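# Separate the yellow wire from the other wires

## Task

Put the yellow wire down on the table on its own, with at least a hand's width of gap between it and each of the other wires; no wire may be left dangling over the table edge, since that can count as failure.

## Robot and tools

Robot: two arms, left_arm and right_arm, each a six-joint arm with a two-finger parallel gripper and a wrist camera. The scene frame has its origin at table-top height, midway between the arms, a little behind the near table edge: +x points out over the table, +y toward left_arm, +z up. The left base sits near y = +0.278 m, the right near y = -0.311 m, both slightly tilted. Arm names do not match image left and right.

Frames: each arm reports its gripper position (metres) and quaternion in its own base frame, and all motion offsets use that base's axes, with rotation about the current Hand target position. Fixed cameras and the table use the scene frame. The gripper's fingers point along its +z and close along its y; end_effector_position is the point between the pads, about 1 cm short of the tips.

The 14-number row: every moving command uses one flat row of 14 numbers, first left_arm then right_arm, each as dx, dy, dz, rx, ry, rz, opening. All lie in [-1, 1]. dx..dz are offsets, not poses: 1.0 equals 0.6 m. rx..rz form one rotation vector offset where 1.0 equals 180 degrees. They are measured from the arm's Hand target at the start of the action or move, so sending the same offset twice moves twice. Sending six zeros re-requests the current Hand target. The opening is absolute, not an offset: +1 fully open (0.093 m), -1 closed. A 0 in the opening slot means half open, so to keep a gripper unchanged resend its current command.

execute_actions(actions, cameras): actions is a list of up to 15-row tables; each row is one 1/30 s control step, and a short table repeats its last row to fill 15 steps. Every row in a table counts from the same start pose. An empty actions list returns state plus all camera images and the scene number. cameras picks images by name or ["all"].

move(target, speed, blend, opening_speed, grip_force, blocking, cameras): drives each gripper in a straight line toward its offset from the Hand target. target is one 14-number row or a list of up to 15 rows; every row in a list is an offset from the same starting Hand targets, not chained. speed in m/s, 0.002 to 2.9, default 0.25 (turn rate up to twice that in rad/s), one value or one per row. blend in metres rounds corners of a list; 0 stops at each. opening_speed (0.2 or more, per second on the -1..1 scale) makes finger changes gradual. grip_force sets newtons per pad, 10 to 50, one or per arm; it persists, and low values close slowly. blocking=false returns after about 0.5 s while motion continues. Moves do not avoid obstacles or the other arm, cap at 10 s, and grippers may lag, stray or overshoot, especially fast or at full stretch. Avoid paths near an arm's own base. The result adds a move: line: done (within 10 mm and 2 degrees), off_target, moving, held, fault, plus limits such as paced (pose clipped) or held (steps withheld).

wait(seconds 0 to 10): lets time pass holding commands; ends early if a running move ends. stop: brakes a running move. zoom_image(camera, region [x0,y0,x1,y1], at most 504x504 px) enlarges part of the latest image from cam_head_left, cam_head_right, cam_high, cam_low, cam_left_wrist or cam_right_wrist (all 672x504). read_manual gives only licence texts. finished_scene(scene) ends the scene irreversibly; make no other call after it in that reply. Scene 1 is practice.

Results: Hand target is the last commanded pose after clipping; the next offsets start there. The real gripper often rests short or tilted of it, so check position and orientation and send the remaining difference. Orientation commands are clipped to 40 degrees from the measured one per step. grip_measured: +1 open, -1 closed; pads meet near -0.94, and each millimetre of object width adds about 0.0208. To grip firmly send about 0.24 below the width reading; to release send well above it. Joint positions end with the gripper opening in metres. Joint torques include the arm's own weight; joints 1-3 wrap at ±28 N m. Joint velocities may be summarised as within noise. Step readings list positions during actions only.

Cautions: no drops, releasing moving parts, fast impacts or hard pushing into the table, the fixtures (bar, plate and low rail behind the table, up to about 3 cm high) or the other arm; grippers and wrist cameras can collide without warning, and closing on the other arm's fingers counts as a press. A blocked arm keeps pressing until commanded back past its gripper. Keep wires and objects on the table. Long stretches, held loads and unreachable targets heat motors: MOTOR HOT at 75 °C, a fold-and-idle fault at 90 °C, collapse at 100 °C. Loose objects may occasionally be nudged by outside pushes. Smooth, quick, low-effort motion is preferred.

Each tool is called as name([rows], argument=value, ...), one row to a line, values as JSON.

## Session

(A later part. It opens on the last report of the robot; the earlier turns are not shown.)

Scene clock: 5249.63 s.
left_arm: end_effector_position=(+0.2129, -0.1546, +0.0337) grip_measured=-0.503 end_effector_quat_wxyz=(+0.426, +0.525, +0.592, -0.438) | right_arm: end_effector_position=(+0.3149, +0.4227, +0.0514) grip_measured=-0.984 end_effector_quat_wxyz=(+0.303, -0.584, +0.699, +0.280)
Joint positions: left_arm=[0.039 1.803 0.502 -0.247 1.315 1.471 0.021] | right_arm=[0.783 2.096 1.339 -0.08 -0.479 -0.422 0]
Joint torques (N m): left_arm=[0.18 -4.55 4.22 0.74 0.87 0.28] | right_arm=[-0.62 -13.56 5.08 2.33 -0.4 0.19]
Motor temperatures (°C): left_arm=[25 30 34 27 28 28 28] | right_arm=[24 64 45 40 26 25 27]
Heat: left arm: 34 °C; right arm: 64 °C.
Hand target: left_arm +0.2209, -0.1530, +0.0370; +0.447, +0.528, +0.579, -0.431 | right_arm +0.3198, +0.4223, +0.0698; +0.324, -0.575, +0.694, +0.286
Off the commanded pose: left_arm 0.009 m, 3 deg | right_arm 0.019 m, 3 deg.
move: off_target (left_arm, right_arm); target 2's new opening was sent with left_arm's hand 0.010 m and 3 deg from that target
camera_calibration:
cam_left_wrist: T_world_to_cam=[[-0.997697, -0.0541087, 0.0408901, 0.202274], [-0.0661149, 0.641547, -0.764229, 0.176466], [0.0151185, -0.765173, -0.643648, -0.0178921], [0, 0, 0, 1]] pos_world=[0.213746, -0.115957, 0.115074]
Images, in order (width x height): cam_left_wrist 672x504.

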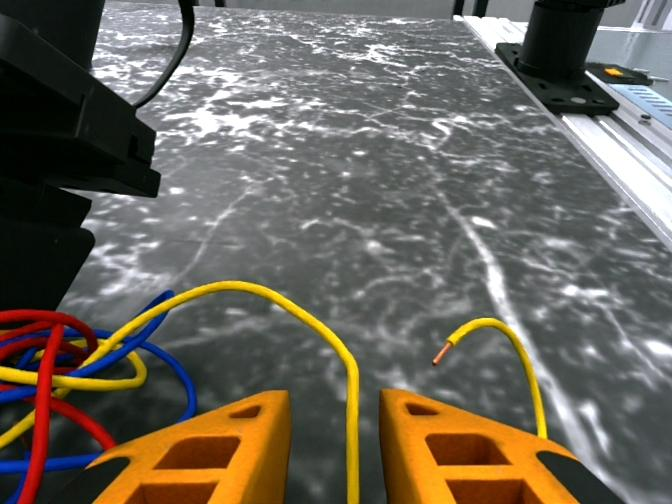

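move([
  [0,0.0167,0.125,0,0,0,-0.5, 0,0,-0.018,0,0,0,-1],
  [0.157,0.147,0.097,0,0,0,-0.5, 0,0,-0.018,0,0,0,-1],
], speed=0.2, blend=[0.03, 0], cameras=["cam_left_wrist"])

Scene clock: 5279.63 s.
left_arm: end_effector_position=(+0.3123, -0.0648, +0.0988) grip_measured=-0.503 end_effector_quat_wxyz=(+0.451, +0.502, +0.616, -0.406) | right_arm: end_effector_position=(+0.3148, +0.4236, +0.0505) grip_measured=-0.984 end_effector_quat_wxyz=(+0.311, -0.584, +0.694, +0.283)
Joint positions: left_arm=[0.322 2.022 1.169 -1.268 1.258 2.094 0.021] | right_arm=[0.783 2.096 1.321 -0.043 -0.484 -0.421 0]
Joint torques (N m): left_arm=[-0.54 -6.95 6.8 -0.5 0.33 0.31] | right_arm=[-0.57 -11.93 5.09 2.33 -0.33 0.18]
Motor temperatures (°C): left_arm=[25 30 33 28 28 28 28] | right_arm=[24 71 45 42 27 25 27]
Heat: left arm: 33 °C; right arm: 71 °C.
Hand target: left_arm +0.3151, -0.0648, +0.0952; +0.447, +0.528, +0.579, -0.431 | right_arm +0.3199, +0.4223, +0.0590; +0.325, -0.575, +0.694, +0.286
Off the commanded pose: left_arm 0.004 m, 6 deg | right_arm 0.010 m, 2 deg.
joint sent to its limit (left arm) — joint 6 (wrist roll), upper limit. The joint targets are off in orientation, not in position.
move: off_target (left_arm)
camera_calibration:
cam_left_wrist: T_world_to_cam=[[-0.987673, -0.155744, 0.0156821, 0.296313], [-0.113225, 0.641644, -0.758599, 0.189299], [0.108085, -0.751023, -0.651369, 0.0637942], [0, 0, 0, 1]] pos_world=[0.307199, -0.0274027, 0.180509]
Images, in order (width x height): cam_left_wrist 672x504.

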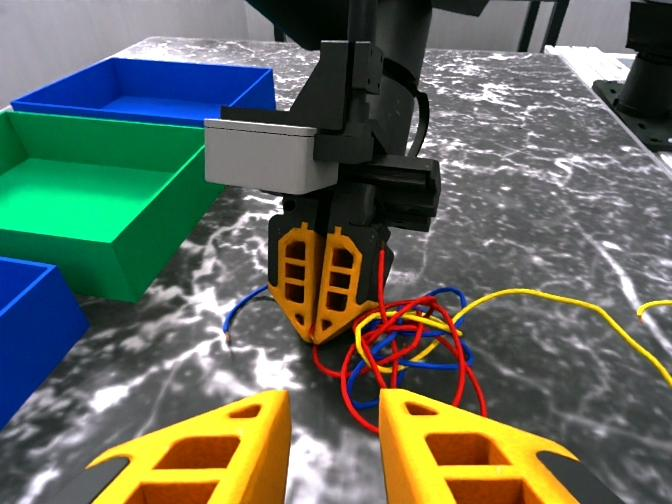

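move([
  [-0.01,-0.2,-0.01,0,0,0,-0.5, -0.02,-0.22,0,0,0,0,-1],
], speed=0.12, cameras=["cam_left_wrist"])

Scene clock: 5297.40 s.
left_arm: end_effector_position=(+0.3038, -0.1848, +0.0767) grip_measured=-0.503 end_effector_quat_wxyz=(+0.423, +0.515, +0.593, -0.452) | right_arm: end_effector_position=(+0.3124, +0.2954, +0.0491) grip_measured=-0.984 end_effector_quat_wxyz=(+0.325, -0.572, +0.698, +0.283)
Joint positions: left_arm=[-0.071 1.856 0.803 -0.091 1.311 1.028 0.021] | right_arm=[0.52 1.838 0.937 -0.004 -0.643 -0.622 0]
Joint torques (N m): left_arm=[-0.72 -11.59 4.72 1.35 0.54 0.12] | right_arm=[-0.13 -11.23 4.88 1.33 -0.65 -0.2]
Motor temperatures (°C): left_arm=[25 31 34 28 28 28 28] | right_arm=[24 70 44 44 27 25 28]
Heat: left arm: 34 °C; right arm: 70 °C.
Hand target: left_arm +0.3091, -0.1848, +0.0893; +0.447, +0.528, +0.579, -0.431 | right_arm +0.3079, +0.2903, +0.0590; +0.325, -0.575, +0.694, +0.286
Off the commanded pose: left_arm 0.014 m, 4 deg | right_arm 0.012 m, 1 deg.
move: off_target (left_arm, right_arm)
camera_calibration:
cam_left_wrist: T_world_to_cam=[[-0.996247, -0.0527464, 0.0686277, 0.287175], [-0.0865325, 0.625397, -0.775494, 0.238845], [-0.00201507, -0.778522, -0.627614, -0.0131213], [0, 0, 0, 1]] pos_world=[0.306739, -0.14444, 0.157279]
Images, in order (width x height): cam_left_wrist 672x504.

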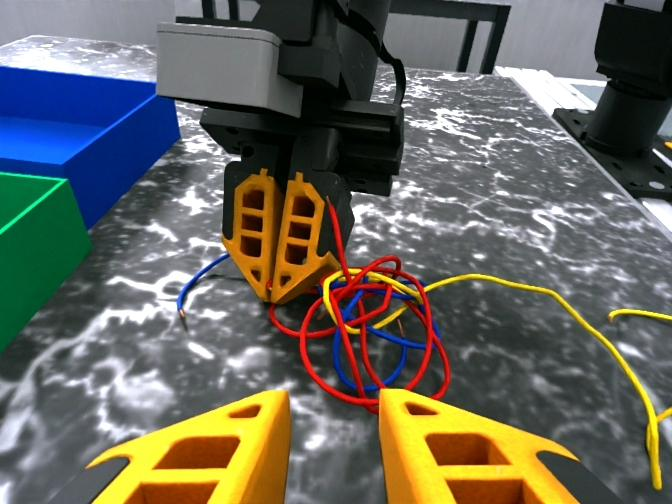

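zoom_image(camera="cam_left_wrist", region=[260, 230, 460, 420])

Scaled by 2.520 from the camera's 672x504 image, which has a finer 960x720 frame.

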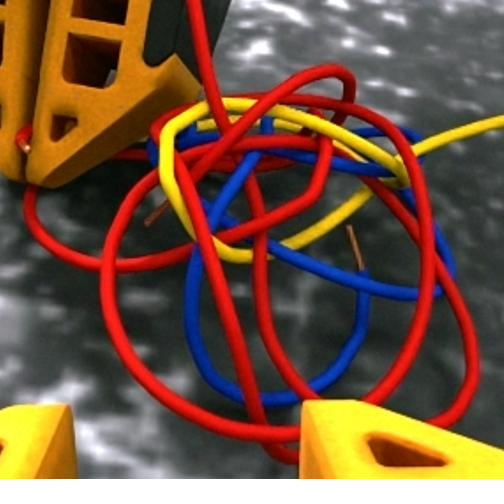

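move([
  [-0.14,-0.03,-0.005,0,0,0.26,-0.5, 0,0,-0.017,0,0,0,-1],
], speed=0.3, cameras=["cam_left_wrist"])

Scene clock: 5414.80 s.
left_arm: end_effector_position=(+0.2206, -0.2050, +0.0785) grip_measured=-0.503 end_effector_quat_wxyz=(+0.556, +0.272, +0.755, -0.217) | right_arm: end_effector_position=(+0.3089, +0.2935, +0.0452) grip_measured=-0.984 end_effector_quat_wxyz=(+0.319, -0.571, +0.701, +0.284)
Joint positions: left_arm=[-0.784 1.267 -0.012 0.987 -0.064 -0.045 0.021] | right_arm=[0.52 1.838 0.925 -0.004 -0.644 -0.623 0]
Joint torques (N m): left_arm=[-0.79 -1.52 4.85 2.52 -0.28 0.09] | right_arm=[-0.2 -9.24 4.59 1.8 -0.68 -0.22]
Motor temperatures (°C): left_arm=[25 44 33 32 27 28 28] | right_arm=[24 68 43 39 27 25 28]
Heat: left arm: 44 °C; right arm: 68 °C.
Hand target: left_arm +0.2252, -0.2028, +0.0863; +0.582, +0.254, +0.741, -0.218 | right_arm +0.3079, +0.2903, +0.0488; +0.325, -0.575, +0.694, +0.286
Off the commanded pose: left_arm 0.009 m, 4 deg | right_arm 0.005 m, 1 deg.
joint sent to its limit (left arm) — joint 3 (elbow), lower limit, where the elbow is as bent as it goes. The joint targets are off in position, not in orientation.
move: off_target (left_arm)
camera_calibration:
cam_left_wrist: T_world_to_cam=[[-0.660872, -0.750469, -0.00673625, -0.00797799], [-0.499757, 0.446753, -0.742062, 0.297468], [0.559903, -0.487041, -0.670298, -0.0887469], [0, 0, 0, 1]] pos_world=[0.193079, -0.182105, 0.161199]
Images, in order (width x height): cam_left_wrist 672x504.

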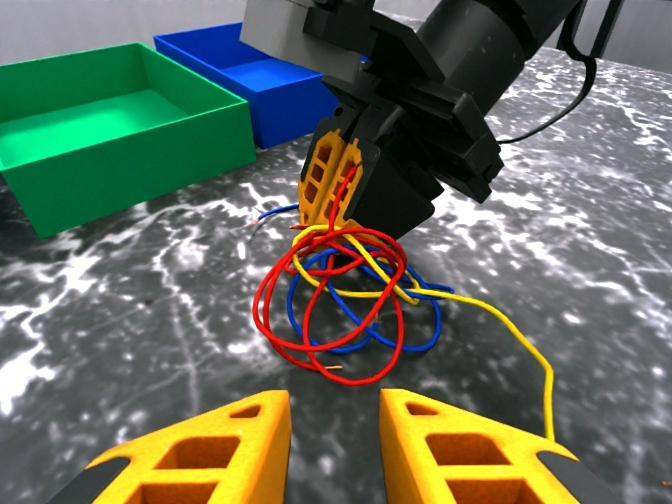

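zoom_image(camera="cam_left_wrist", region=[270, 200, 440, 360])

Scaled by 2.965 from the camera's 672x504 image, which has a finer 960x720 frame.

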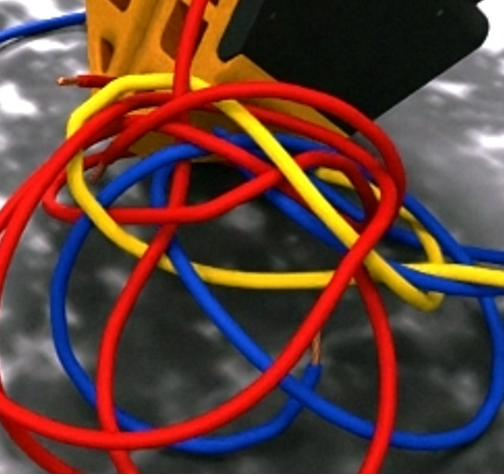

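move([
  [0.048,-0.065,0.007,0.084,0.096,0,-0.55, 0,0,-0.008,0,0,0,-1],
], speed=0.2, cameras=["cam_left_wrist"])

zoom_image(camera="cam_left_wrist", region=[236, 170, 436, 370])

Scene clock: 5499.47 s.
left_arm: end_effector_position=(+0.2471, -0.2411, +0.0849) grip_measured=-0.547 end_effector_quat_wxyz=(+0.425, +0.302, +0.837, -0.165) | right_arm: end_effector_position=(+0.3081, +0.2933, +0.0443) grip_measured=-0.984 end_effector_quat_wxyz=(+0.320, -0.572, +0.700, +0.284)
Joint positions: left_arm=[-0.81 1.253 0.436 0.191 -0.076 -0.08 0.019] | right_arm=[0.52 1.838 0.919 0.004 -0.645 -0.623 0]
Joint torques (N m): left_arm=[-0.73 -2.95 9.77 1.62 -0.27 0.07] | right_arm=[-0.31 -8.1 4.22 1.95 -0.57 -0.19]
Motor temperatures (°C): left_arm=[25 31 32 43 26 28 27] | right_arm=[24 61 42 41 27 25 28]
Heat: left arm: 43 °C; right arm: 61 °C.
Hand target: left_arm +0.2540, -0.2418, +0.0905; +0.426, +0.293, +0.842, -0.155 | right_arm +0.3078, +0.2902, +0.0440; +0.324, -0.575, +0.694, +0.286
Off the commanded pose: left_arm 0.009 m, 2 deg | right_arm 0.003 m, 1 deg.
move: done
camera_calibration:
cam_left_wrist: T_world_to_cam=[[-0.661643, -0.749797, -0.00570384, -0.017336], [-0.655159, 0.581798, -0.481953, 0.380561], [0.364685, -0.315144, -0.876179, -0.00975182], [0, 0, 0, 1]] pos_world=[0.241414, -0.237481, 0.174769]
Images, in order (width x height): cam_left_wrist 672x504.

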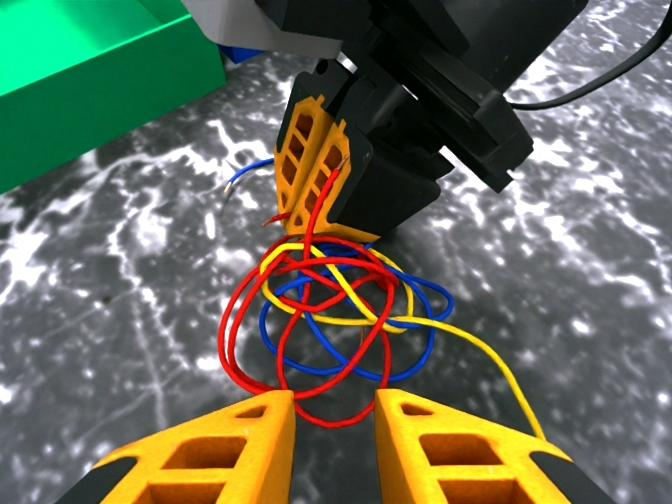

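Scaled by 2.520 from the camera's 672x504 image, which has a finer 960x720 frame.

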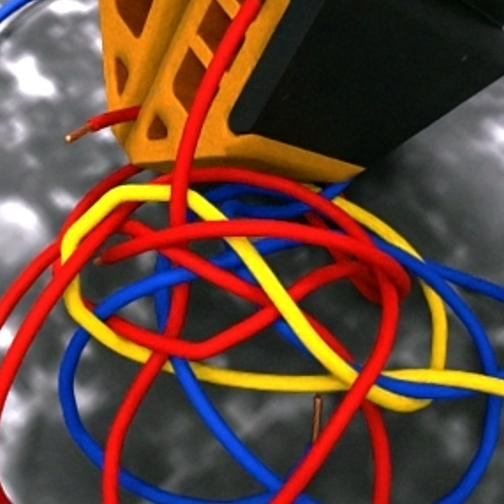

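move([
  [0.026,-0.043,-0.05,-0.098,0.085,0.105,-0.6, 0,0,-0.005,0,0,0,-1],
  [0.051,-0.065,-0.081,-0.098,0.085,0.105,-0.6, 0,0,-0.005,0,0,0,-1],
], speed=[0.2, 0.06], blend=[0.01, 0], cameras=["cam_left_wrist"])

zoom_image(camera="cam_left_wrist", region=[236, 240, 436, 440])

Scene clock: 5553.70 s.
left_arm: end_effector_position=(+0.2643, -0.2687, +0.0230) grip_measured=-0.598 end_effector_quat_wxyz=(+0.333, +0.076, +0.911, -0.229) | right_arm: end_effector_position=(+0.3119, +0.2898, +0.0443) grip_measured=-0.984 end_effector_quat_wxyz=(+0.325, -0.568, +0.702, +0.282)
Joint positions: left_arm=[-0.847 1.623 0.527 0.351 -0.12 -0.628 0.017] | right_arm=[0.508 1.838 0.914 0.015 -0.646 -0.623 0]
Joint torques (N m): left_arm=[-0.2 -5.01 8.55 2.4 -0.32 0.09] | right_arm=[-0.16 -7.49 4.34 1.98 -0.6 -0.18]
Motor temperatures (°C): left_arm=[25 30 36 41 26 28 27] | right_arm=[24 58 42 41 27 25 28]
Heat: left arm: 41 °C; right arm: 58 °C.
Hand target: left_arm +0.2845, -0.2807, +0.0418; +0.370, +0.060, +0.894, -0.247 | right_arm +0.3078, +0.2902, +0.0410; +0.324, -0.575, +0.694, +0.286
Off the commanded pose: left_arm 0.030 m, 5 deg | right_arm 0.005 m, 1 deg.
move: off_target (left_arm)
camera_calibration:
cam_left_wrist: T_world_to_cam=[[-0.318094, -0.882739, 0.345814, -0.161634], [-0.928413, 0.216168, -0.302192, 0.347864], [0.192003, -0.417184, -0.888309, -0.0604862], [0, 0, 0, 1]] pos_world=[0.28316, -0.243112, 0.107287]
Images, in order (width x height): cam_left_wrist 672x504.

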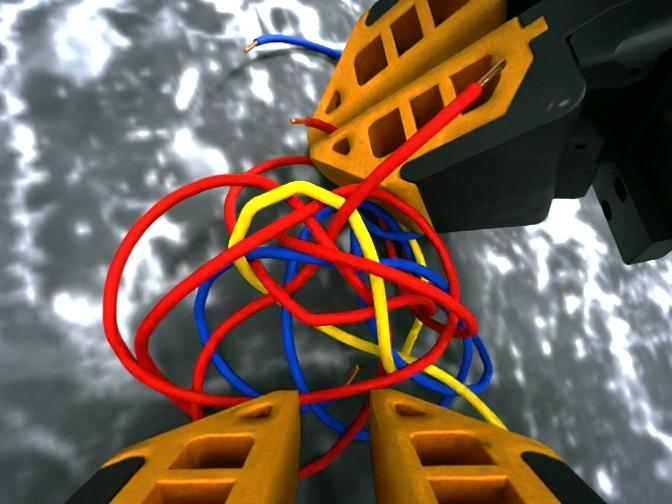

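Scaled by 2.520 from the camera's 672x504 image, which has a finer 960x720 frame.

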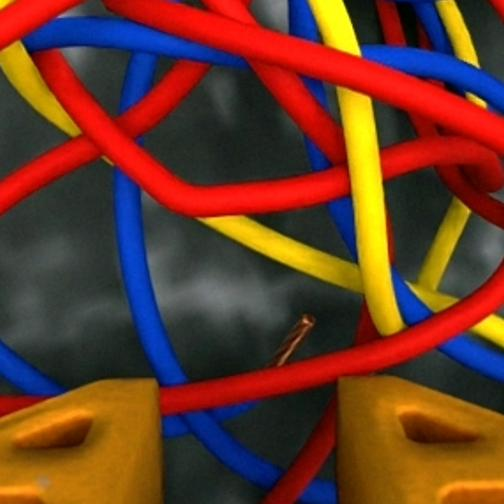

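move([
  [-0.03,0.025,0.045,0,0,0,-0.6, 0,0,0,0,0,0,-1],
  [-0.011,0.016,0.047,0,0,0,-0.6, 0,0,0,0,0,0,-1],
], speed=0.1, cameras=["cam_left_wrist"])

Scene clock: 5612.50 s.
left_arm: end_effector_position=(+0.2692, -0.2728, +0.0679) grip_measured=-0.598 end_effector_quat_wxyz=(+0.368, +0.067, +0.891, -0.259) | right_arm: end_effector_position=(+0.3114, +0.2904, +0.0444) grip_measured=-0.984 end_effector_quat_wxyz=(+0.325, -0.568, +0.701, +0.283)
Joint positions: left_arm=[-0.849 1.488 0.541 0.303 -0.129 -0.634 0.017] | right_arm=[0.51 1.838 0.914 0.016 -0.647 -0.623 0]
Joint torques (N m): left_arm=[0.38 -4.42 8.92 1.58 -0.18 0.21] | right_arm=[-0.06 -7.43 4.62 1.96 -0.61 -0.23]
Motor temperatures (°C): left_arm=[25 31 38 49 26 28 27] | right_arm=[24 55 41 42 27 25 28]
Heat: left arm: 49 °C; right arm: 55 °C.
Hand target: left_arm +0.2779, -0.2712, +0.0700; +0.370, +0.060, +0.894, -0.247 | right_arm +0.3078, +0.2902, +0.0410; +0.324, -0.575, +0.694, +0.286
Off the commanded pose: left_arm 0.009 m, 2 deg | right_arm 0.005 m, 1 deg.
move: done
camera_calibration:
cam_left_wrist: T_world_to_cam=[[-0.334557, -0.858176, 0.389366, -0.171015], [-0.907076, 0.181228, -0.37996, 0.35682], [0.255508, -0.480303, -0.839062, -0.060833], [0, 0, 0, 1]] pos_world=[0.281992, -0.240645, 0.151122]
Images, in order (width x height): cam_left_wrist 672x504.

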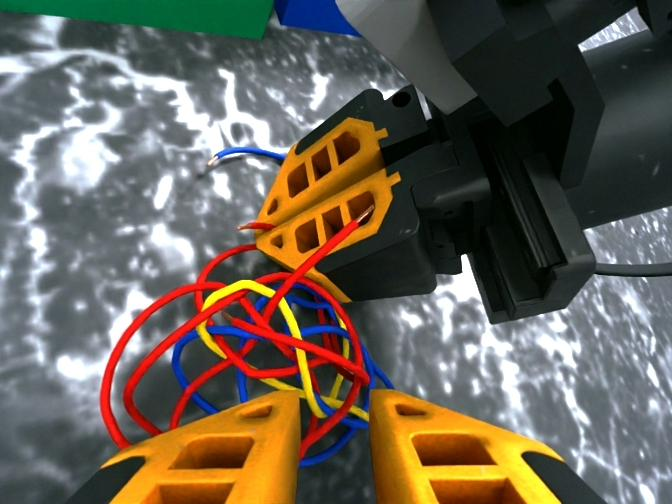

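zoom_image(camera="cam_left_wrist", region=[250, 270, 410, 430])

Scaled by 3.150 from the camera's 672x504 image, which has a finer 960x720 frame.

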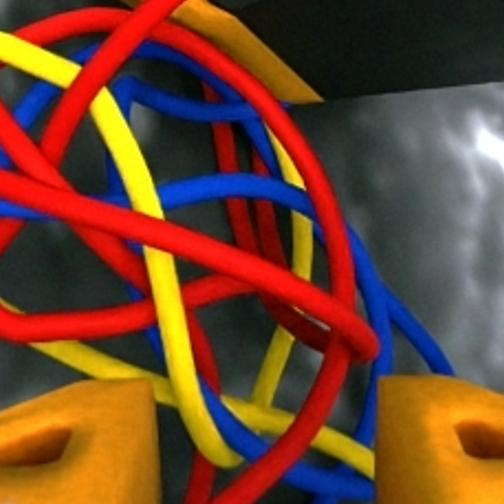

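move(target=[0.0197,-0.013,-0.04,0,0,0,-0.73,0,0,0,0,0,0,-1], speed=0.06, cameras=["cam_left_wrist"])

zoom_image(camera="cam_left_wrist", region=[250, 260, 420, 430])

Scene clock: 5692.80 s.
left_arm: end_effector_position=(+0.2711, -0.2679, +0.0288) grip_measured=-0.727 end_effector_quat_wxyz=(+0.340, +0.066, +0.910, -0.228) | right_arm: end_effector_position=(+0.3114, +0.2904, +0.0444) grip_measured=-0.984 end_effector_quat_wxyz=(+0.325, -0.568, +0.701, +0.283)
Joint positions: left_arm=[-0.836 1.617 0.542 0.341 -0.129 -0.634 0.01] | right_arm=[0.51 1.838 0.914 0.016 -0.647 -0.623 0]
Joint torques (N m): left_arm=[0.43 -4.96 8.61 2.31 -0.11 0.27] | right_arm=[-0.1 -7.45 4.33 2.02 -0.63 -0.23]
Motor temperatures (°C): left_arm=[25 31 40 43 25 28 27] | right_arm=[24 54 41 42 27 25 28]
Heat: left arm: 43 °C; right arm: 54 °C.
Hand target: left_arm +0.2897, -0.2790, +0.0460; +0.370, +0.060, +0.894, -0.247 | right_arm +0.3078, +0.2902, +0.0410; +0.324, -0.575, +0.694, +0.286
Off the commanded pose: left_arm 0.028 m, 4 deg | right_arm 0.005 m, 1 deg.
move: off_target (left_arm)
camera_calibration:
cam_left_wrist: T_world_to_cam=[[-0.301736, -0.886894, 0.349819, -0.166371], [-0.930108, 0.193241, -0.312341, 0.350329], [0.209414, -0.419614, -0.883216, -0.0617214], [0, 0, 0, 1]] pos_world=[0.288569, -0.241151, 0.113109]
Images, in order (width x height): cam_left_wrist 672x504.

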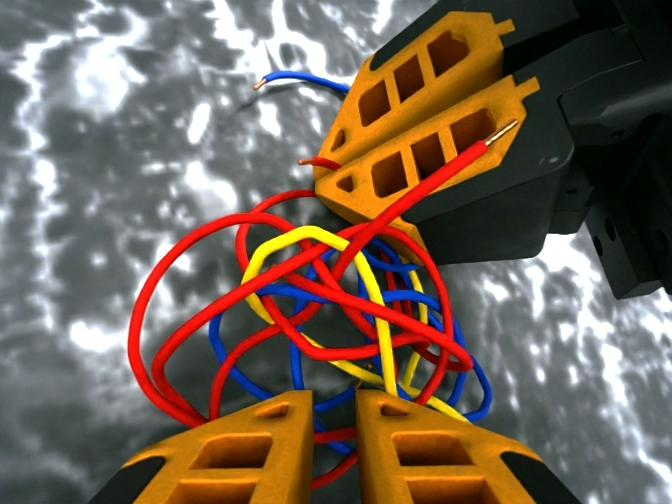

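Scaled by 2.965 from the camera's 672x504 image, which has a finer 960x720 frame.

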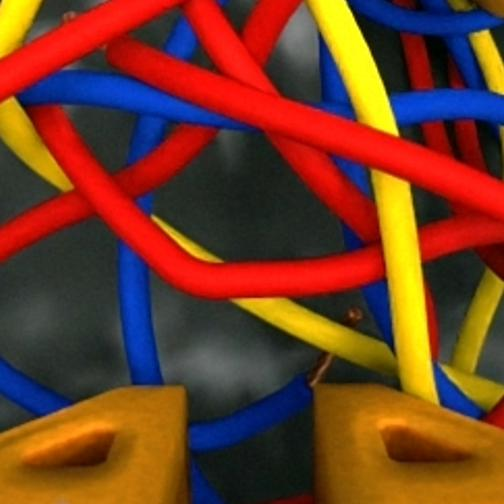

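move([
  [-0.005,0.005,0.06,0,0,0,-0.69,0,0,0,0,0,0,-1],
  [0.0172,-0.021,0.06,0,0,0,-0.69,0,0,0,0,0,0,-1],
  [0.0172,-0.021,0.0128,0,0,0,-0.69,0,0,0,0,0,0,-1],
], speed=0.08, blend=[0.005, 0, 0], cameras=["cam_left_wrist"])

zoom_image(camera="cam_left_wrist", region=[250, 270, 420, 440])

Scene clock: 5716.53 s.
left_arm: end_effector_position=(+0.2940, -0.2932, +0.0555) grip_measured=-0.693 end_effector_quat_wxyz=(+0.360, +0.063, +0.897, -0.247) | right_arm: end_effector_position=(+0.3113, +0.2904, +0.0445) grip_measured=-0.984 end_effector_quat_wxyz=(+0.325, -0.568, +0.701, +0.283)
Joint positions: left_arm=[-0.836 1.649 0.665 0.311 -0.129 -0.634 0.012] | right_arm=[0.51 1.838 0.914 0.016 -0.648 -0.623 0]
Joint torques (N m): left_arm=[0.18 -5.39 5.49 2.25 -0.12 0.25] | right_arm=[-0.12 -7.53 4.26 2 -0.65 -0.2]
Heat: left arm: 44 °C; right arm: 53 °C.
Hand target: left_arm +0.3001, -0.2916, +0.0537; +0.370, +0.060, +0.894, -0.247 | right_arm +0.3078, +0.2902, +0.0409; +0.324, -0.575, +0.694, +0.286
Off the commanded pose: left_arm 0.007 m, 1 deg | right_arm 0.005 m, 1 deg.
move: done
camera_calibration:
cam_left_wrist: T_world_to_cam=[[-0.316468, -0.870542, 0.376834, -0.183683], [-0.916457, 0.178045, -0.358338, 0.378958], [0.244855, -0.458755, -0.85416, -0.07711], [0, 0, 0, 1]] pos_world=[0.308049, -0.26275, 0.139149]
Images, in order (width x height): cam_left_wrist 672x504.

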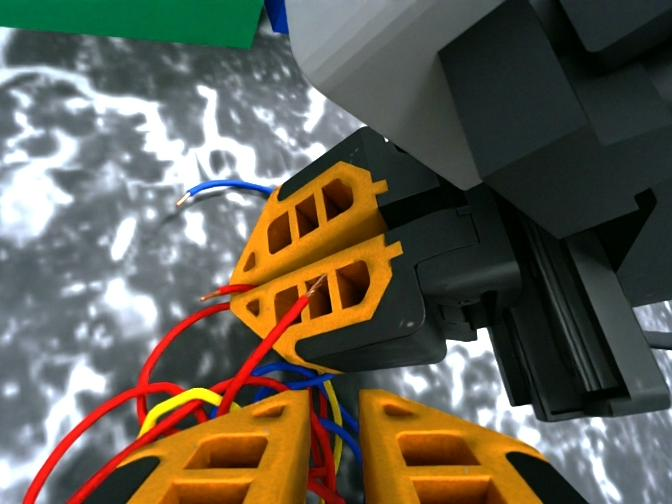

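Scaled by 2.965 from the camera's 672x504 image, which has a finer 960x720 frame.

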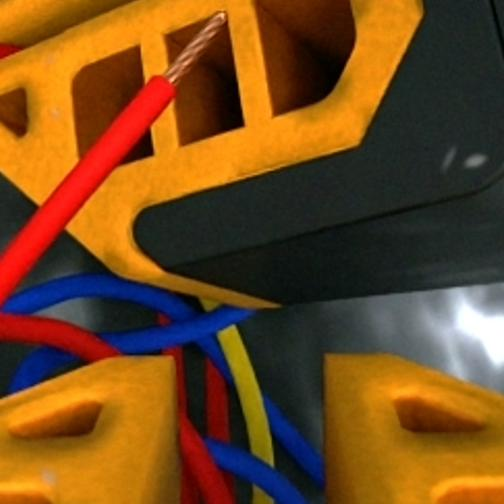

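move([
  [-0.0217,0.021,0.005,0,0,0,-0.69,0,0,0,0,0,0,-1],
  [-0.0217,0.021,-0.024,0,0,0,-0.69,0,0,0,0,0,0,-1],
], speed=0.06, cameras=["cam_left_wrist"])

zoom_image(camera="cam_left_wrist", region=[250, 270, 420, 440])

Scene clock: 5729.03 s.
left_arm: end_effector_position=(+0.2833, -0.2814, +0.0431) grip_measured=-0.693 end_effector_quat_wxyz=(+0.364, +0.062, +0.895, -0.251) | right_arm: end_effector_position=(+0.3114, +0.2904, +0.0445) grip_measured=-0.984 end_effector_quat_wxyz=(+0.325, -0.568, +0.701, +0.283)
Joint positions: left_arm=[-0.836 1.638 0.571 0.405 -0.129 -0.634 0.012] | right_arm=[0.51 1.838 0.914 0.016 -0.648 -0.623 0]
Joint torques (N m): left_arm=[-0.12 -4.93 5.07 2.17 -0.14 0.24] | right_arm=[-0.06 -7.53 4.41 1.97 -0.61 -0.21]
Heat: left arm: 46 °C; right arm: 53 °C.
Hand target: left_arm +0.2870, -0.2790, +0.0393; +0.370, +0.060, +0.894, -0.247 | right_arm +0.3079, +0.2902, +0.0410; +0.324, -0.575, +0.694, +0.286
Off the commanded pose: left_arm 0.006 m, 1 deg | right_arm 0.005 m, 1 deg.
move: done
camera_calibration:
cam_left_wrist: T_world_to_cam=[[-0.319319, -0.867396, 0.381654, -0.170513], [-0.913779, 0.175124, -0.366524, 0.361362], [0.251084, -0.465785, -0.848528, -0.0837312], [0, 0, 0, 1]] pos_world=[0.296781, -0.250186, 0.126476]
Images, in order (width x height): cam_left_wrist 672x504.

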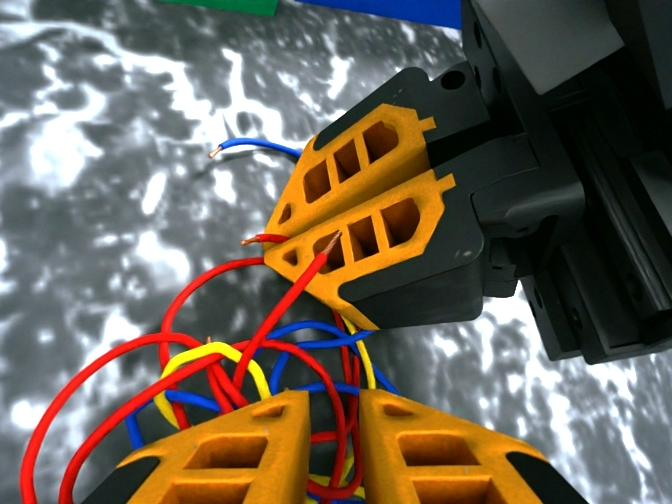

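Scaled by 2.965 from the camera's 672x504 image, which has a finer 960x720 frame.

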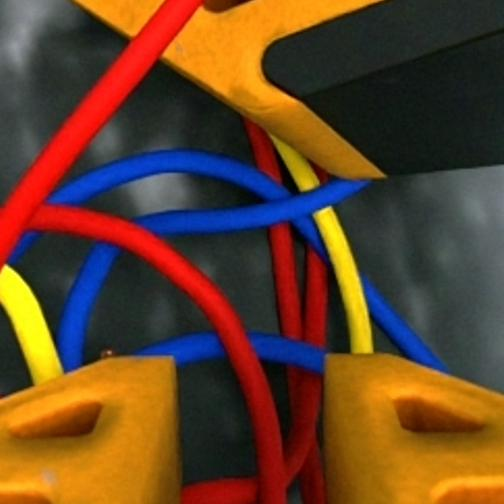

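move(target=[-0.01,0.008,0.05,0,0,0,-0.69,0,0,0,0,0,0,-1], speed=0.1, cameras=["cam_left_wrist"])

zoom_image(camera="cam_left_wrist", region=[200, 270, 400, 470])

Scene clock: 5746.33 s.
left_arm: end_effector_position=(+0.2776, -0.2752, +0.0586) grip_measured=-0.693 end_effector_quat_wxyz=(+0.362, +0.063, +0.896, -0.249) | right_arm: end_effector_position=(+0.3114, +0.2904, +0.0445) grip_measured=-0.984 end_effector_quat_wxyz=(+0.325, -0.568, +0.701, +0.283)
Joint positions: left_arm=[-0.836 1.549 0.571 0.311 -0.129 -0.634 0.012] | right_arm=[0.51 1.838 0.914 0.016 -0.648 -0.623 0]
Joint torques (N m): left_arm=[-0.47 -8.68 7.46 1.56 -0.17 0.2] | right_arm=[-0.01 -7.38 4.37 1.99 -0.6 -0.22]
Heat: left arm: 45 °C; right arm: 53 °C.
Hand target: left_arm +0.2811, -0.2742, +0.0693; +0.370, +0.060, +0.894, -0.247 | right_arm +0.3079, +0.2902, +0.0410; +0.324, -0.575, +0.694, +0.286
Off the commanded pose: left_arm 0.011 m, 1 deg | right_arm 0.005 m, 1 deg.
move: off_target (left_arm)
camera_calibration:
cam_left_wrist: T_world_to_cam=[[-0.318075, -0.868778, 0.379543, -0.173459], [-0.914977, 0.17646, -0.362875, 0.361249], [0.248284, -0.462695, -0.85104, -0.0644619], [0, 0, 0, 1]] pos_world=[0.291367, -0.24427, 0.142064]
Images, in order (width x height): cam_left_wrist 672x504.

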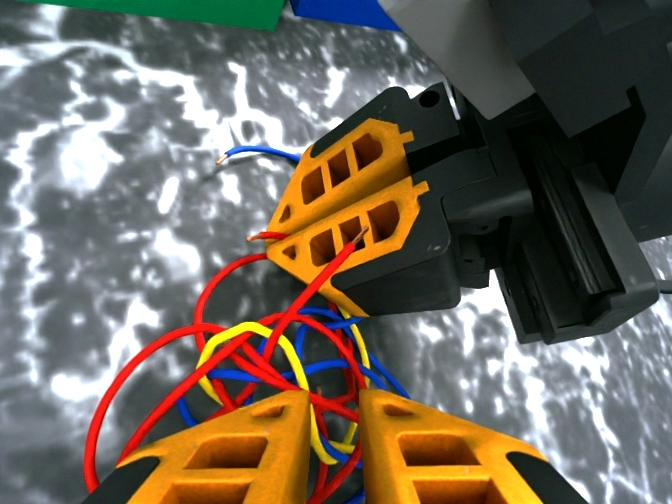

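Scaled by 2.520 from the camera's 672x504 image, which has a finer 960x720 frame.

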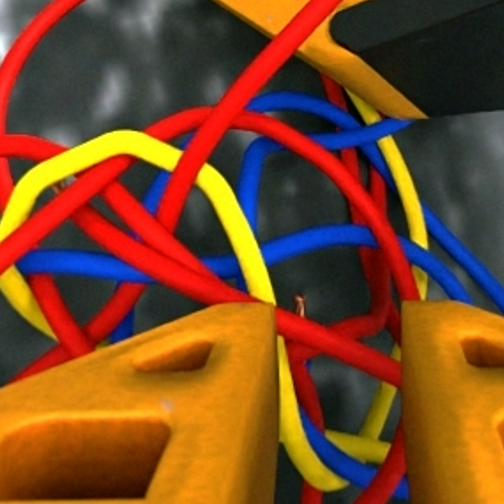

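move(target=[-0.002,-0.0025,-0.049,0,0,0,-0.69,0,0,0,0,0,0,-1], speed=0.06, cameras=["cam_left_wrist"])

zoom_image(camera="cam_left_wrist", region=[250, 310, 420, 480])

Scene clock: 5774.27 s.
left_arm: end_effector_position=(+0.2738, -0.2736, +0.0363) grip_measured=-0.693 end_effector_quat_wxyz=(+0.353, +0.066, +0.901, -0.242) | right_arm: end_effector_position=(+0.3114, +0.2904, +0.0445) grip_measured=-0.984 end_effector_quat_wxyz=(+0.325, -0.568, +0.701, +0.283)
Joint positions: left_arm=[-0.841 1.615 0.541 0.382 -0.129 -0.634 0.012] | right_arm=[0.51 1.838 0.914 0.016 -0.648 -0.623 0]
Joint torques (N m): left_arm=[-0.72 -4.98 5.42 2.33 -0.25 0.16] | right_arm=[-0.09 -7.28 4.38 1.98 -0.62 -0.2]
Heat: left arm: 44 °C; right arm: 52 °C.
Hand target: left_arm +0.2799, -0.2757, +0.0400; +0.370, +0.060, +0.894, -0.247 | right_arm +0.3079, +0.2902, +0.0410; +0.324, -0.575, +0.694, +0.286
Off the commanded pose: left_arm 0.007 m, 2 deg | right_arm 0.005 m, 1 deg.
move: done
camera_calibration:
cam_left_wrist: T_world_to_cam=[[-0.315606, -0.874568, 0.368135, -0.16668], [-0.920262, 0.18753, -0.34344, 0.353195], [0.231326, -0.447172, -0.864017, -0.0724069], [0, 0, 0, 1]] pos_world=[0.289176, -0.244385, 0.120101]
Images, in order (width x height): cam_left_wrist 672x504.

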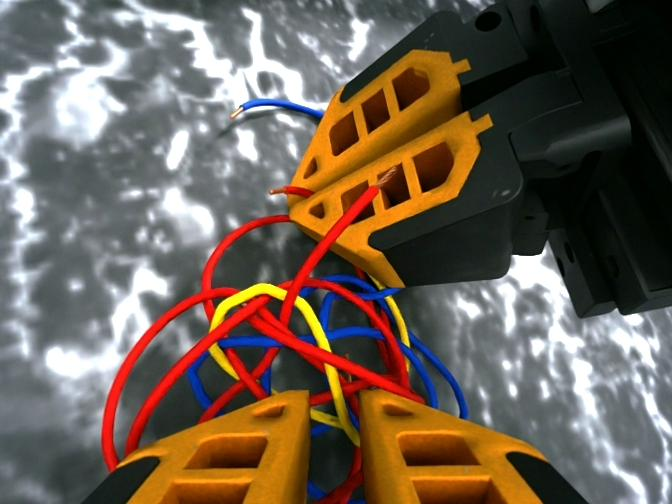

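Scaled by 2.965 from the camera's 672x504 image, which has a finer 960x720 frame.

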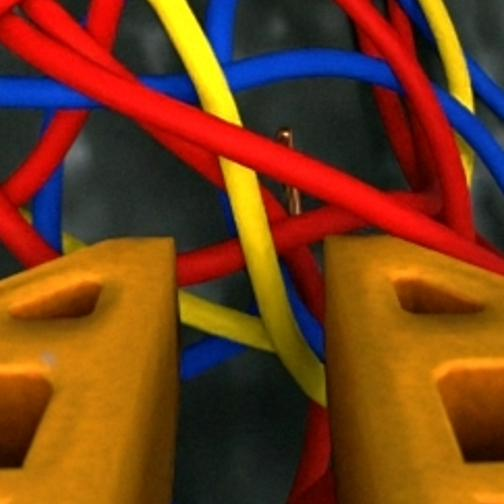

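move(target=[0,0,0,0,0,0,-1,0,0,0,0,0,0,-1], speed=0.06, opening_speed=0.6, cameras=["cam_left_wrist"])

zoom_image(camera="cam_left_wrist", region=[250, 290, 420, 460])

Scene clock: 5783.80 s.
left_arm: end_effector_position=(+0.2744, -0.2742, +0.0372) grip_measured=-0.971 end_effector_quat_wxyz=(+0.355, +0.066, +0.900, -0.243) | right_arm: end_effector_position=(+0.3114, +0.2904, +0.0445) grip_measured=-0.984 end_effector_quat_wxyz=(+0.325, -0.568, +0.701, +0.283)
Joint positions: left_arm=[-0.841 1.615 0.541 0.387 -0.129 -0.634 0] | right_arm=[0.51 1.838 0.914 0.016 -0.648 -0.623 0]
Joint torques (N m): left_arm=[-0.7 -5.03 5.39 2.28 -0.24 0.16] | right_arm=[0.01 -7.35 4.53 1.94 -0.62 -0.22]
Heat: left arm: 45 °C; right arm: 52 °C.
Hand target: left_arm +0.2799, -0.2757, +0.0400; +0.370, +0.060, +0.894, -0.247 | right_arm +0.3079, +0.2902, +0.0410; +0.324, -0.575, +0.694, +0.286
Off the commanded pose: left_arm 0.006 m, 2 deg | right_arm 0.005 m, 1 deg.
move: done
camera_calibration:
cam_left_wrist: T_world_to_cam=[[-0.316778, -0.873193, 0.370385, -0.166821], [-0.919145, 0.186204, -0.347132, 0.353564], [0.234146, -0.450401, -0.861577, -0.0737115], [0, 0, 0, 1]] pos_world=[0.28939, -0.244702, 0.121013]
Images, in order (width x height): cam_left_wrist 672x504.

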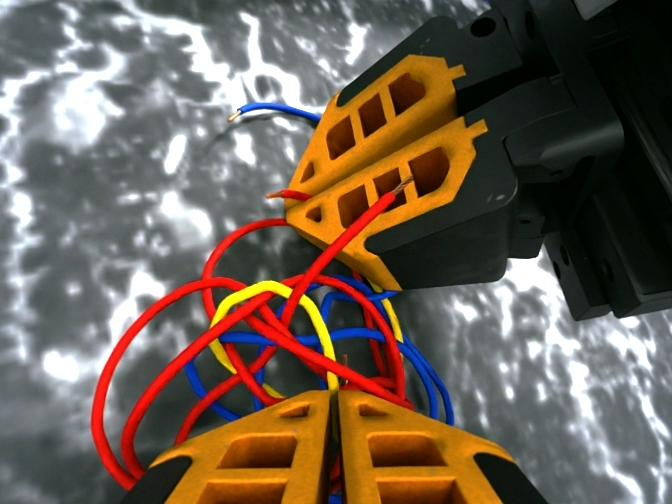

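Scaled by 2.965 from the camera's 672x504 image, which has a finer 960x720 frame.

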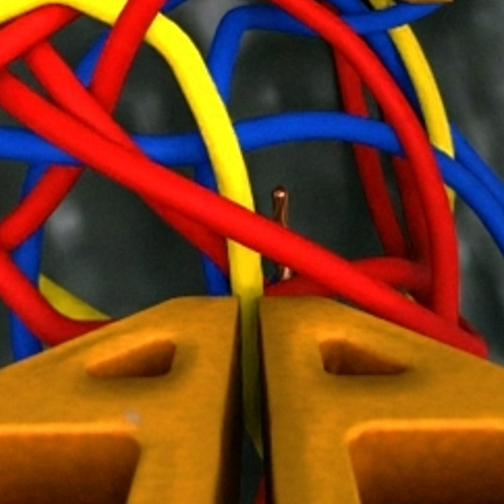

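move(target=[-0.045,0.04,0.13,0,0,0,-1,0,0,0,0,0,0,-1], speed=0.06, cameras=["cam_left_wrist", "cam_right_wrist"])

Scene clock: 5805.97 s.
left_arm: end_effector_position=(+0.2460, -0.2496, +0.0950) grip_measured=-0.971 end_effector_quat_wxyz=(+0.350, +0.072, +0.903, -0.240) | right_arm: end_effector_position=(+0.3040, +0.2967, +0.0474) grip_measured=-0.984 end_effector_quat_wxyz=(+0.322, -0.574, +0.690, +0.300)
Joint positions: left_arm=[-0.858 1.269 0.556 0.01 -0.136 -0.637 0] | right_arm=[0.52 1.838 0.914 0.016 -0.683 -0.623 0]
Joint torques (N m): left_arm=[-0.8 -7.15 10.13 1.58 -0.32 0.09] | right_arm=[-0.2 -7.57 4.31 1.95 -0.23 -0.22]
Heat: left arm: 45 °C; right arm: 52 °C.
Hand target: left_arm +0.2529, -0.2517, +0.1179; +0.370, +0.060, +0.894, -0.247 | right_arm +0.3079, +0.2902, +0.0410; +0.324, -0.575, +0.694, +0.286
Off the commanded pose: left_arm 0.024 m, 3 deg | right_arm 0.010 m, 2 deg.
move: off_target (left_arm)
camera_calibration:
cam_left_wrist: T_world_to_cam=[[-0.322563, -0.874625, 0.361918, -0.173849], [-0.919912, 0.199599, -0.337523, 0.345628], [0.222968, -0.441805, -0.868961, -0.000693859], [0, 0, 0, 1]] pos_world=[0.262025, -0.221346, 0.178974]
cam_right_wrist: T_world_to_cam=[[0.983712, -0.178796, -0.0185123, -0.248698], [-0.170493, -0.895454, -0.411211, 0.371601], [0.056946, 0.407669, -0.911352, -0.00802225], [0, 0, 0, 1]] pos_world=[0.308459, 0.291555, 0.140891]
Images, in order (width x height): cam_left_wrist 672x504, cam_right_wrist 672x504.

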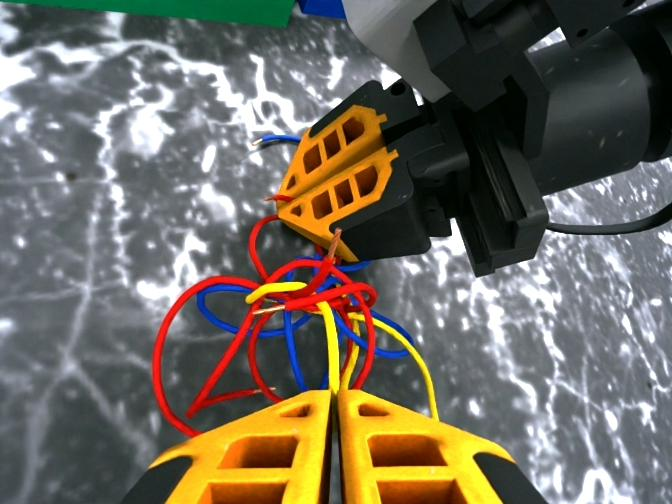

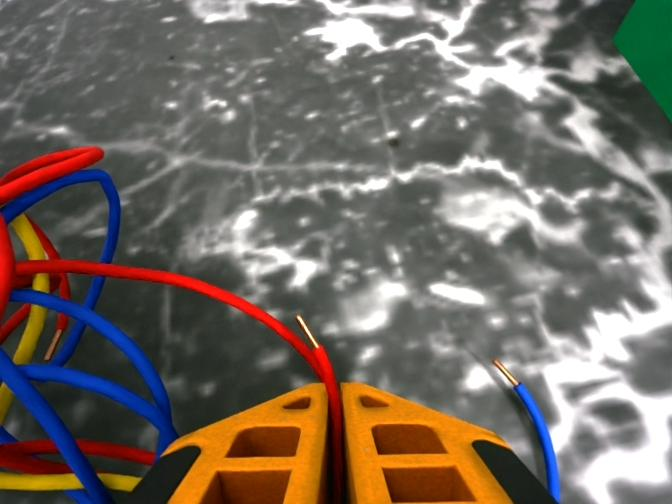

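zoom_image(camera="cam_left_wrist", region=[230, 230, 440, 430])

Scaled by 2.400 from the camera's 672x504 image, which has a finer 960x720 frame.

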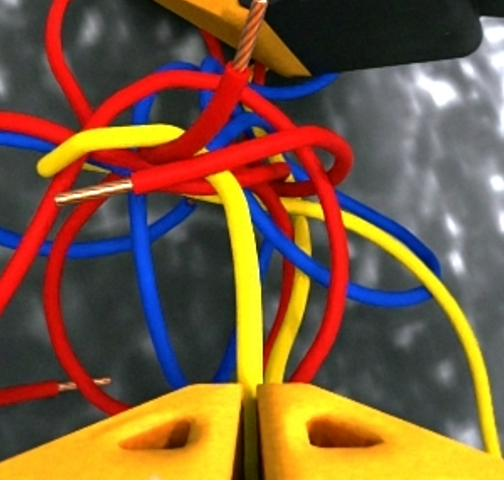

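move(target=[-0.04,0.04,0.15,0,0,0,-1,0,0,0,0,0,0,-1], speed=0.06, cameras=["cam_left_wrist"])

zoom_image(camera="cam_left_wrist", region=[230, 210, 450, 430])

Scene clock: 5838.40 s.
left_arm: end_effector_position=(+0.2267, -0.2322, +0.1940) grip_measured=-0.972 end_effector_quat_wxyz=(+0.358, +0.072, +0.897, -0.249) | right_arm: end_effector_position=(+0.3034, +0.2955, +0.0455) grip_measured=-0.984 end_effector_quat_wxyz=(+0.321, -0.573, +0.692, +0.298)
Joint positions: left_arm=[-0.872 1.028 0.807 -0.455 -0.144 -0.643 0] | right_arm=[0.52 1.838 0.91 0.016 -0.677 -0.623 0]
Joint torques (N m): left_arm=[-0.73 -3.84 10.14 1.55 -0.34 0.07] | right_arm=[-0.17 -7.38 4.46 1.97 -0.25 -0.17]
Heat: left arm: 44 °C; right arm: 52 °C.
Hand target: left_arm +0.2288, -0.2277, +0.2079; +0.370, +0.060, +0.894, -0.247 | right_arm +0.3079, +0.2902, +0.0410; +0.324, -0.575, +0.694, +0.286
Off the commanded pose: left_arm 0.015 m, 2 deg | right_arm 0.008 m, 1 deg.
move: off_target (left_arm)
camera_calibration:
cam_left_wrist: T_world_to_cam=[[-0.332654, -0.865407, 0.374716, -0.198618], [-0.912788, 0.195622, -0.358538, 0.359318], [0.236979, -0.461306, -0.855008, 0.087002], [0, 0, 0, 1]] pos_world=[0.241293, -0.202041, 0.277642]
Images, in order (width x height): cam_left_wrist 672x504.

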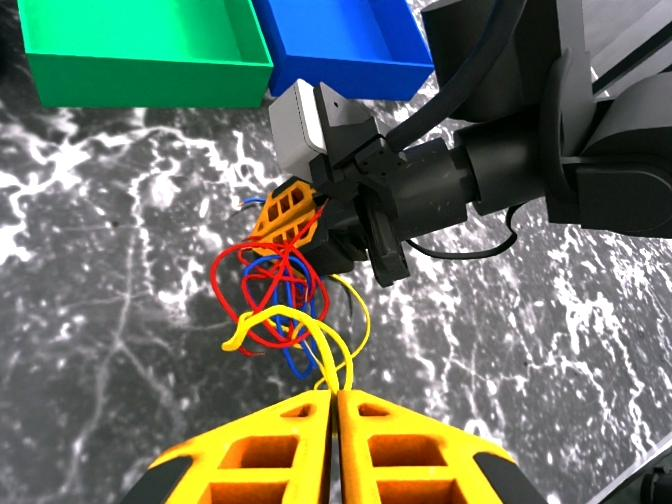

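Scaled by 2.291 from the camera's 672x504 image, which has a finer 960x720 frame.

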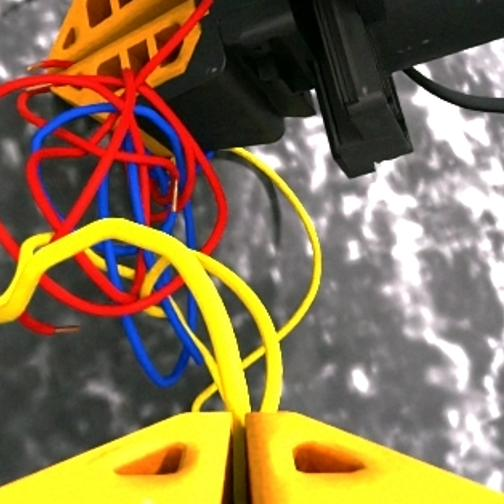

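move(target=[-0.03,0.03,0.16,0,0,0,-1,0,0,0,0,0,0,-1], speed=0.07, cameras=["cam_left_wrist"])

zoom_image(camera="cam_left_wrist", region=[210, 210, 430, 430])

Scene clock: 5857.13 s.
left_arm: end_effector_position=(+0.2094, -0.2153, +0.2956) grip_measured=-0.972 end_effector_quat_wxyz=(+0.363, +0.071, +0.894, -0.254) | right_arm: end_effector_position=(+0.3034, +0.2955, +0.0455) grip_measured=-0.984 end_effector_quat_wxyz=(+0.321, -0.573, +0.692, +0.298)
Joint positions: left_arm=[-0.886 1.014 1.206 -0.854 -0.154 -0.651 0] | right_arm=[0.52 1.838 0.91 0.016 -0.677 -0.623 0]
Joint torques (N m): left_arm=[-0.75 -1.47 9.46 1.58 -0.35 0.09] | right_arm=[-0.18 -7.42 4.72 1.92 -0.28 -0.23]
Heat: left arm: 44 °C; right arm: 51 °C.
Hand target: left_arm +0.2108, -0.2097, +0.3039; +0.370, +0.060, +0.894, -0.247 | right_arm +0.3078, +0.2902, +0.0410; +0.324, -0.575, +0.694, +0.286
Off the commanded pose: left_arm 0.010 m, 2 deg | right_arm 0.008 m, 1 deg.
move: done
camera_calibration:
cam_left_wrist: T_world_to_cam=[[-0.337366, -0.860753, 0.381166, -0.227843], [-0.908927, 0.192453, -0.369883, 0.378493], [0.245021, -0.471238, -0.847289, 0.179673], [0, 0, 0, 1]] pos_world=[0.223133, -0.18429, 0.379079]
Images, in order (width x height): cam_left_wrist 672x504.

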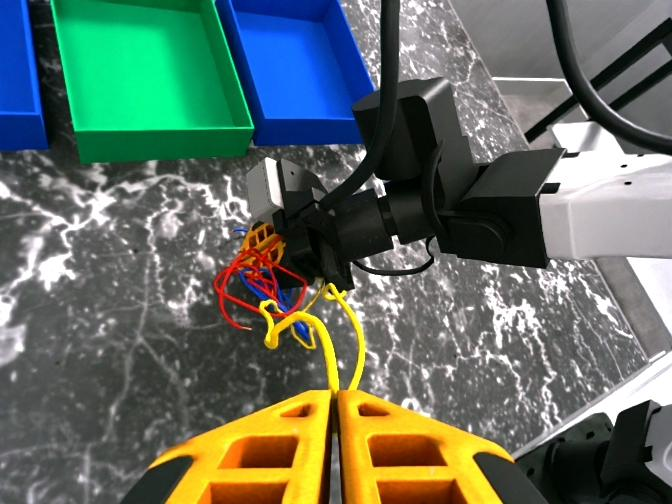

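Scaled by 2.291 from the camera's 672x504 image, which has a finer 960x720 frame.

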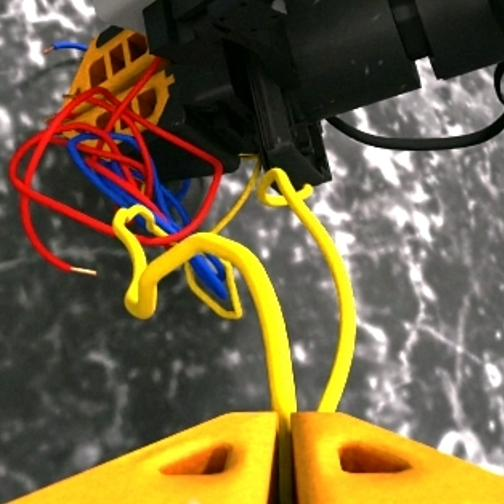

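move(target=[-0.02,0.04,0.2,0,0,0,-1,0,0,0,0,0,0,-1], speed=0.08, cameras=["cam_left_wrist"])

zoom_image(camera="cam_left_wrist", region=[210, 210, 430, 430])

Scene clock: 5875.87 s.
left_arm: end_effector_position=(+0.1999, -0.1910, +0.4266) grip_measured=-0.974 end_effector_quat_wxyz=(+0.377, +0.059, +0.887, -0.258) | right_arm: end_effector_position=(+0.3035, +0.2954, +0.0454) grip_measured=-0.984 end_effector_quat_wxyz=(+0.321, -0.573, +0.693, +0.298)
Joint positions: left_arm=[-0.856 1.24 1.949 -1.339 -0.154 -0.645 0] | right_arm=[0.52 1.838 0.91 0.016 -0.676 -0.623 0]
Joint torques (N m): left_arm=[0.31 -0.9 6.53 1.54 -0.03 0.25] | right_arm=[-0.18 -7.38 4.71 1.95 -0.32 -0.18]
Heat: left arm: 44 °C; right arm: 51 °C.
Hand target: left_arm +0.1988, -0.1857, +0.4239; +0.370, +0.060, +0.894, -0.247 | right_arm +0.3078, +0.2902, +0.0410; +0.324, -0.575, +0.694, +0.286
Off the commanded pose: left_arm 0.006 m, 2 deg | right_arm 0.008 m, 1 deg.
move: done
camera_calibration:
cam_left_wrist: T_world_to_cam=[[-0.32415, -0.861284, 0.391302, -0.26712], [-0.904585, 0.161142, -0.394663, 0.41739], [0.276861, -0.481895, -0.831339, 0.28917], [0, 0, 0, 1]] pos_world=[0.210918, -0.157976, 0.509651]
Images, in order (width x height): cam_left_wrist 672x504.

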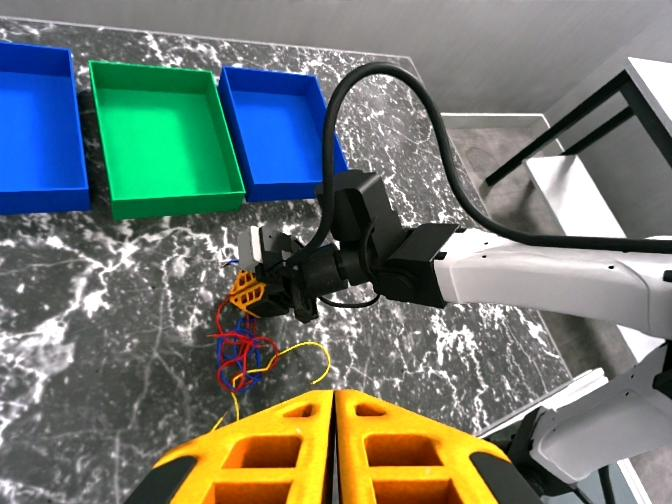

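Scaled by 2.291 from the camera's 672x504 image, which has a finer 960x720 frame.

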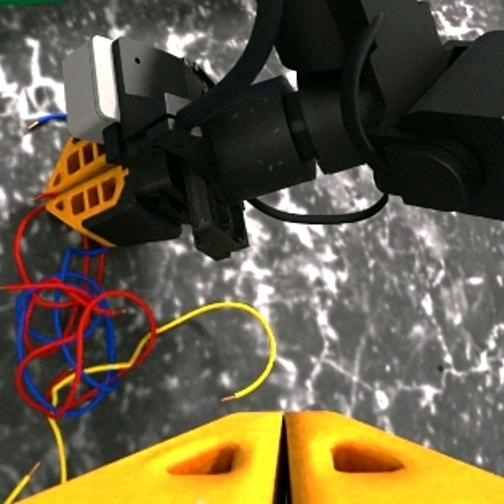

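wait(seconds=0.1, cameras=["cam_high"])

Scene clock: 5904.47 s.
left_arm: end_effector_position=(+0.1999, -0.1910, +0.4266) grip_measured=-0.974 end_effector_quat_wxyz=(+0.377, +0.059, +0.887, -0.258) | right_arm: end_effector_position=(+0.3035, +0.2954, +0.0454) grip_measured=-0.984 end_effector_quat_wxyz=(+0.321, -0.573, +0.693, +0.298)
Joint positions: left_arm=[-0.856 1.24 1.949 -1.339 -0.154 -0.645 0] | right_arm=[0.52 1.838 0.91 0.016 -0.676 -0.623 0]
Joint torques (N m): left_arm=[0.24 -0.87 6.57 1.53 -0.02 0.25] | right_arm=[-0.12 -7.35 4.75 1.97 -0.3 -0.24]
Heat: left arm: 42 °C; right arm: 51 °C.
Hand target: left_arm +0.1988, -0.1857, +0.4239; +0.370, +0.060, +0.894, -0.247 | right_arm +0.3078, +0.2902, +0.0410; +0.324, -0.575, +0.694, +0.286
Tool commands: left_gripper/opening=-1.0 right_gripper/opening=-1.0
Off the commanded pose: left_arm 0.006 m, 2 deg | right_arm 0.008 m, 1 deg.
wait: 0.10 s; at rest from the start
Images, in order (width x height): cam_high 672x504.

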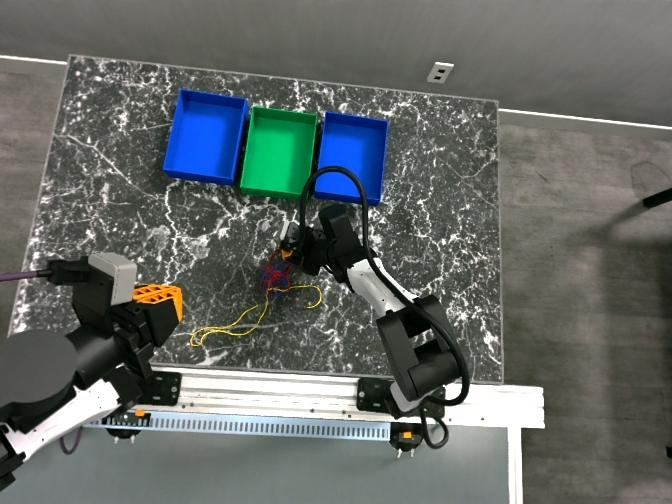

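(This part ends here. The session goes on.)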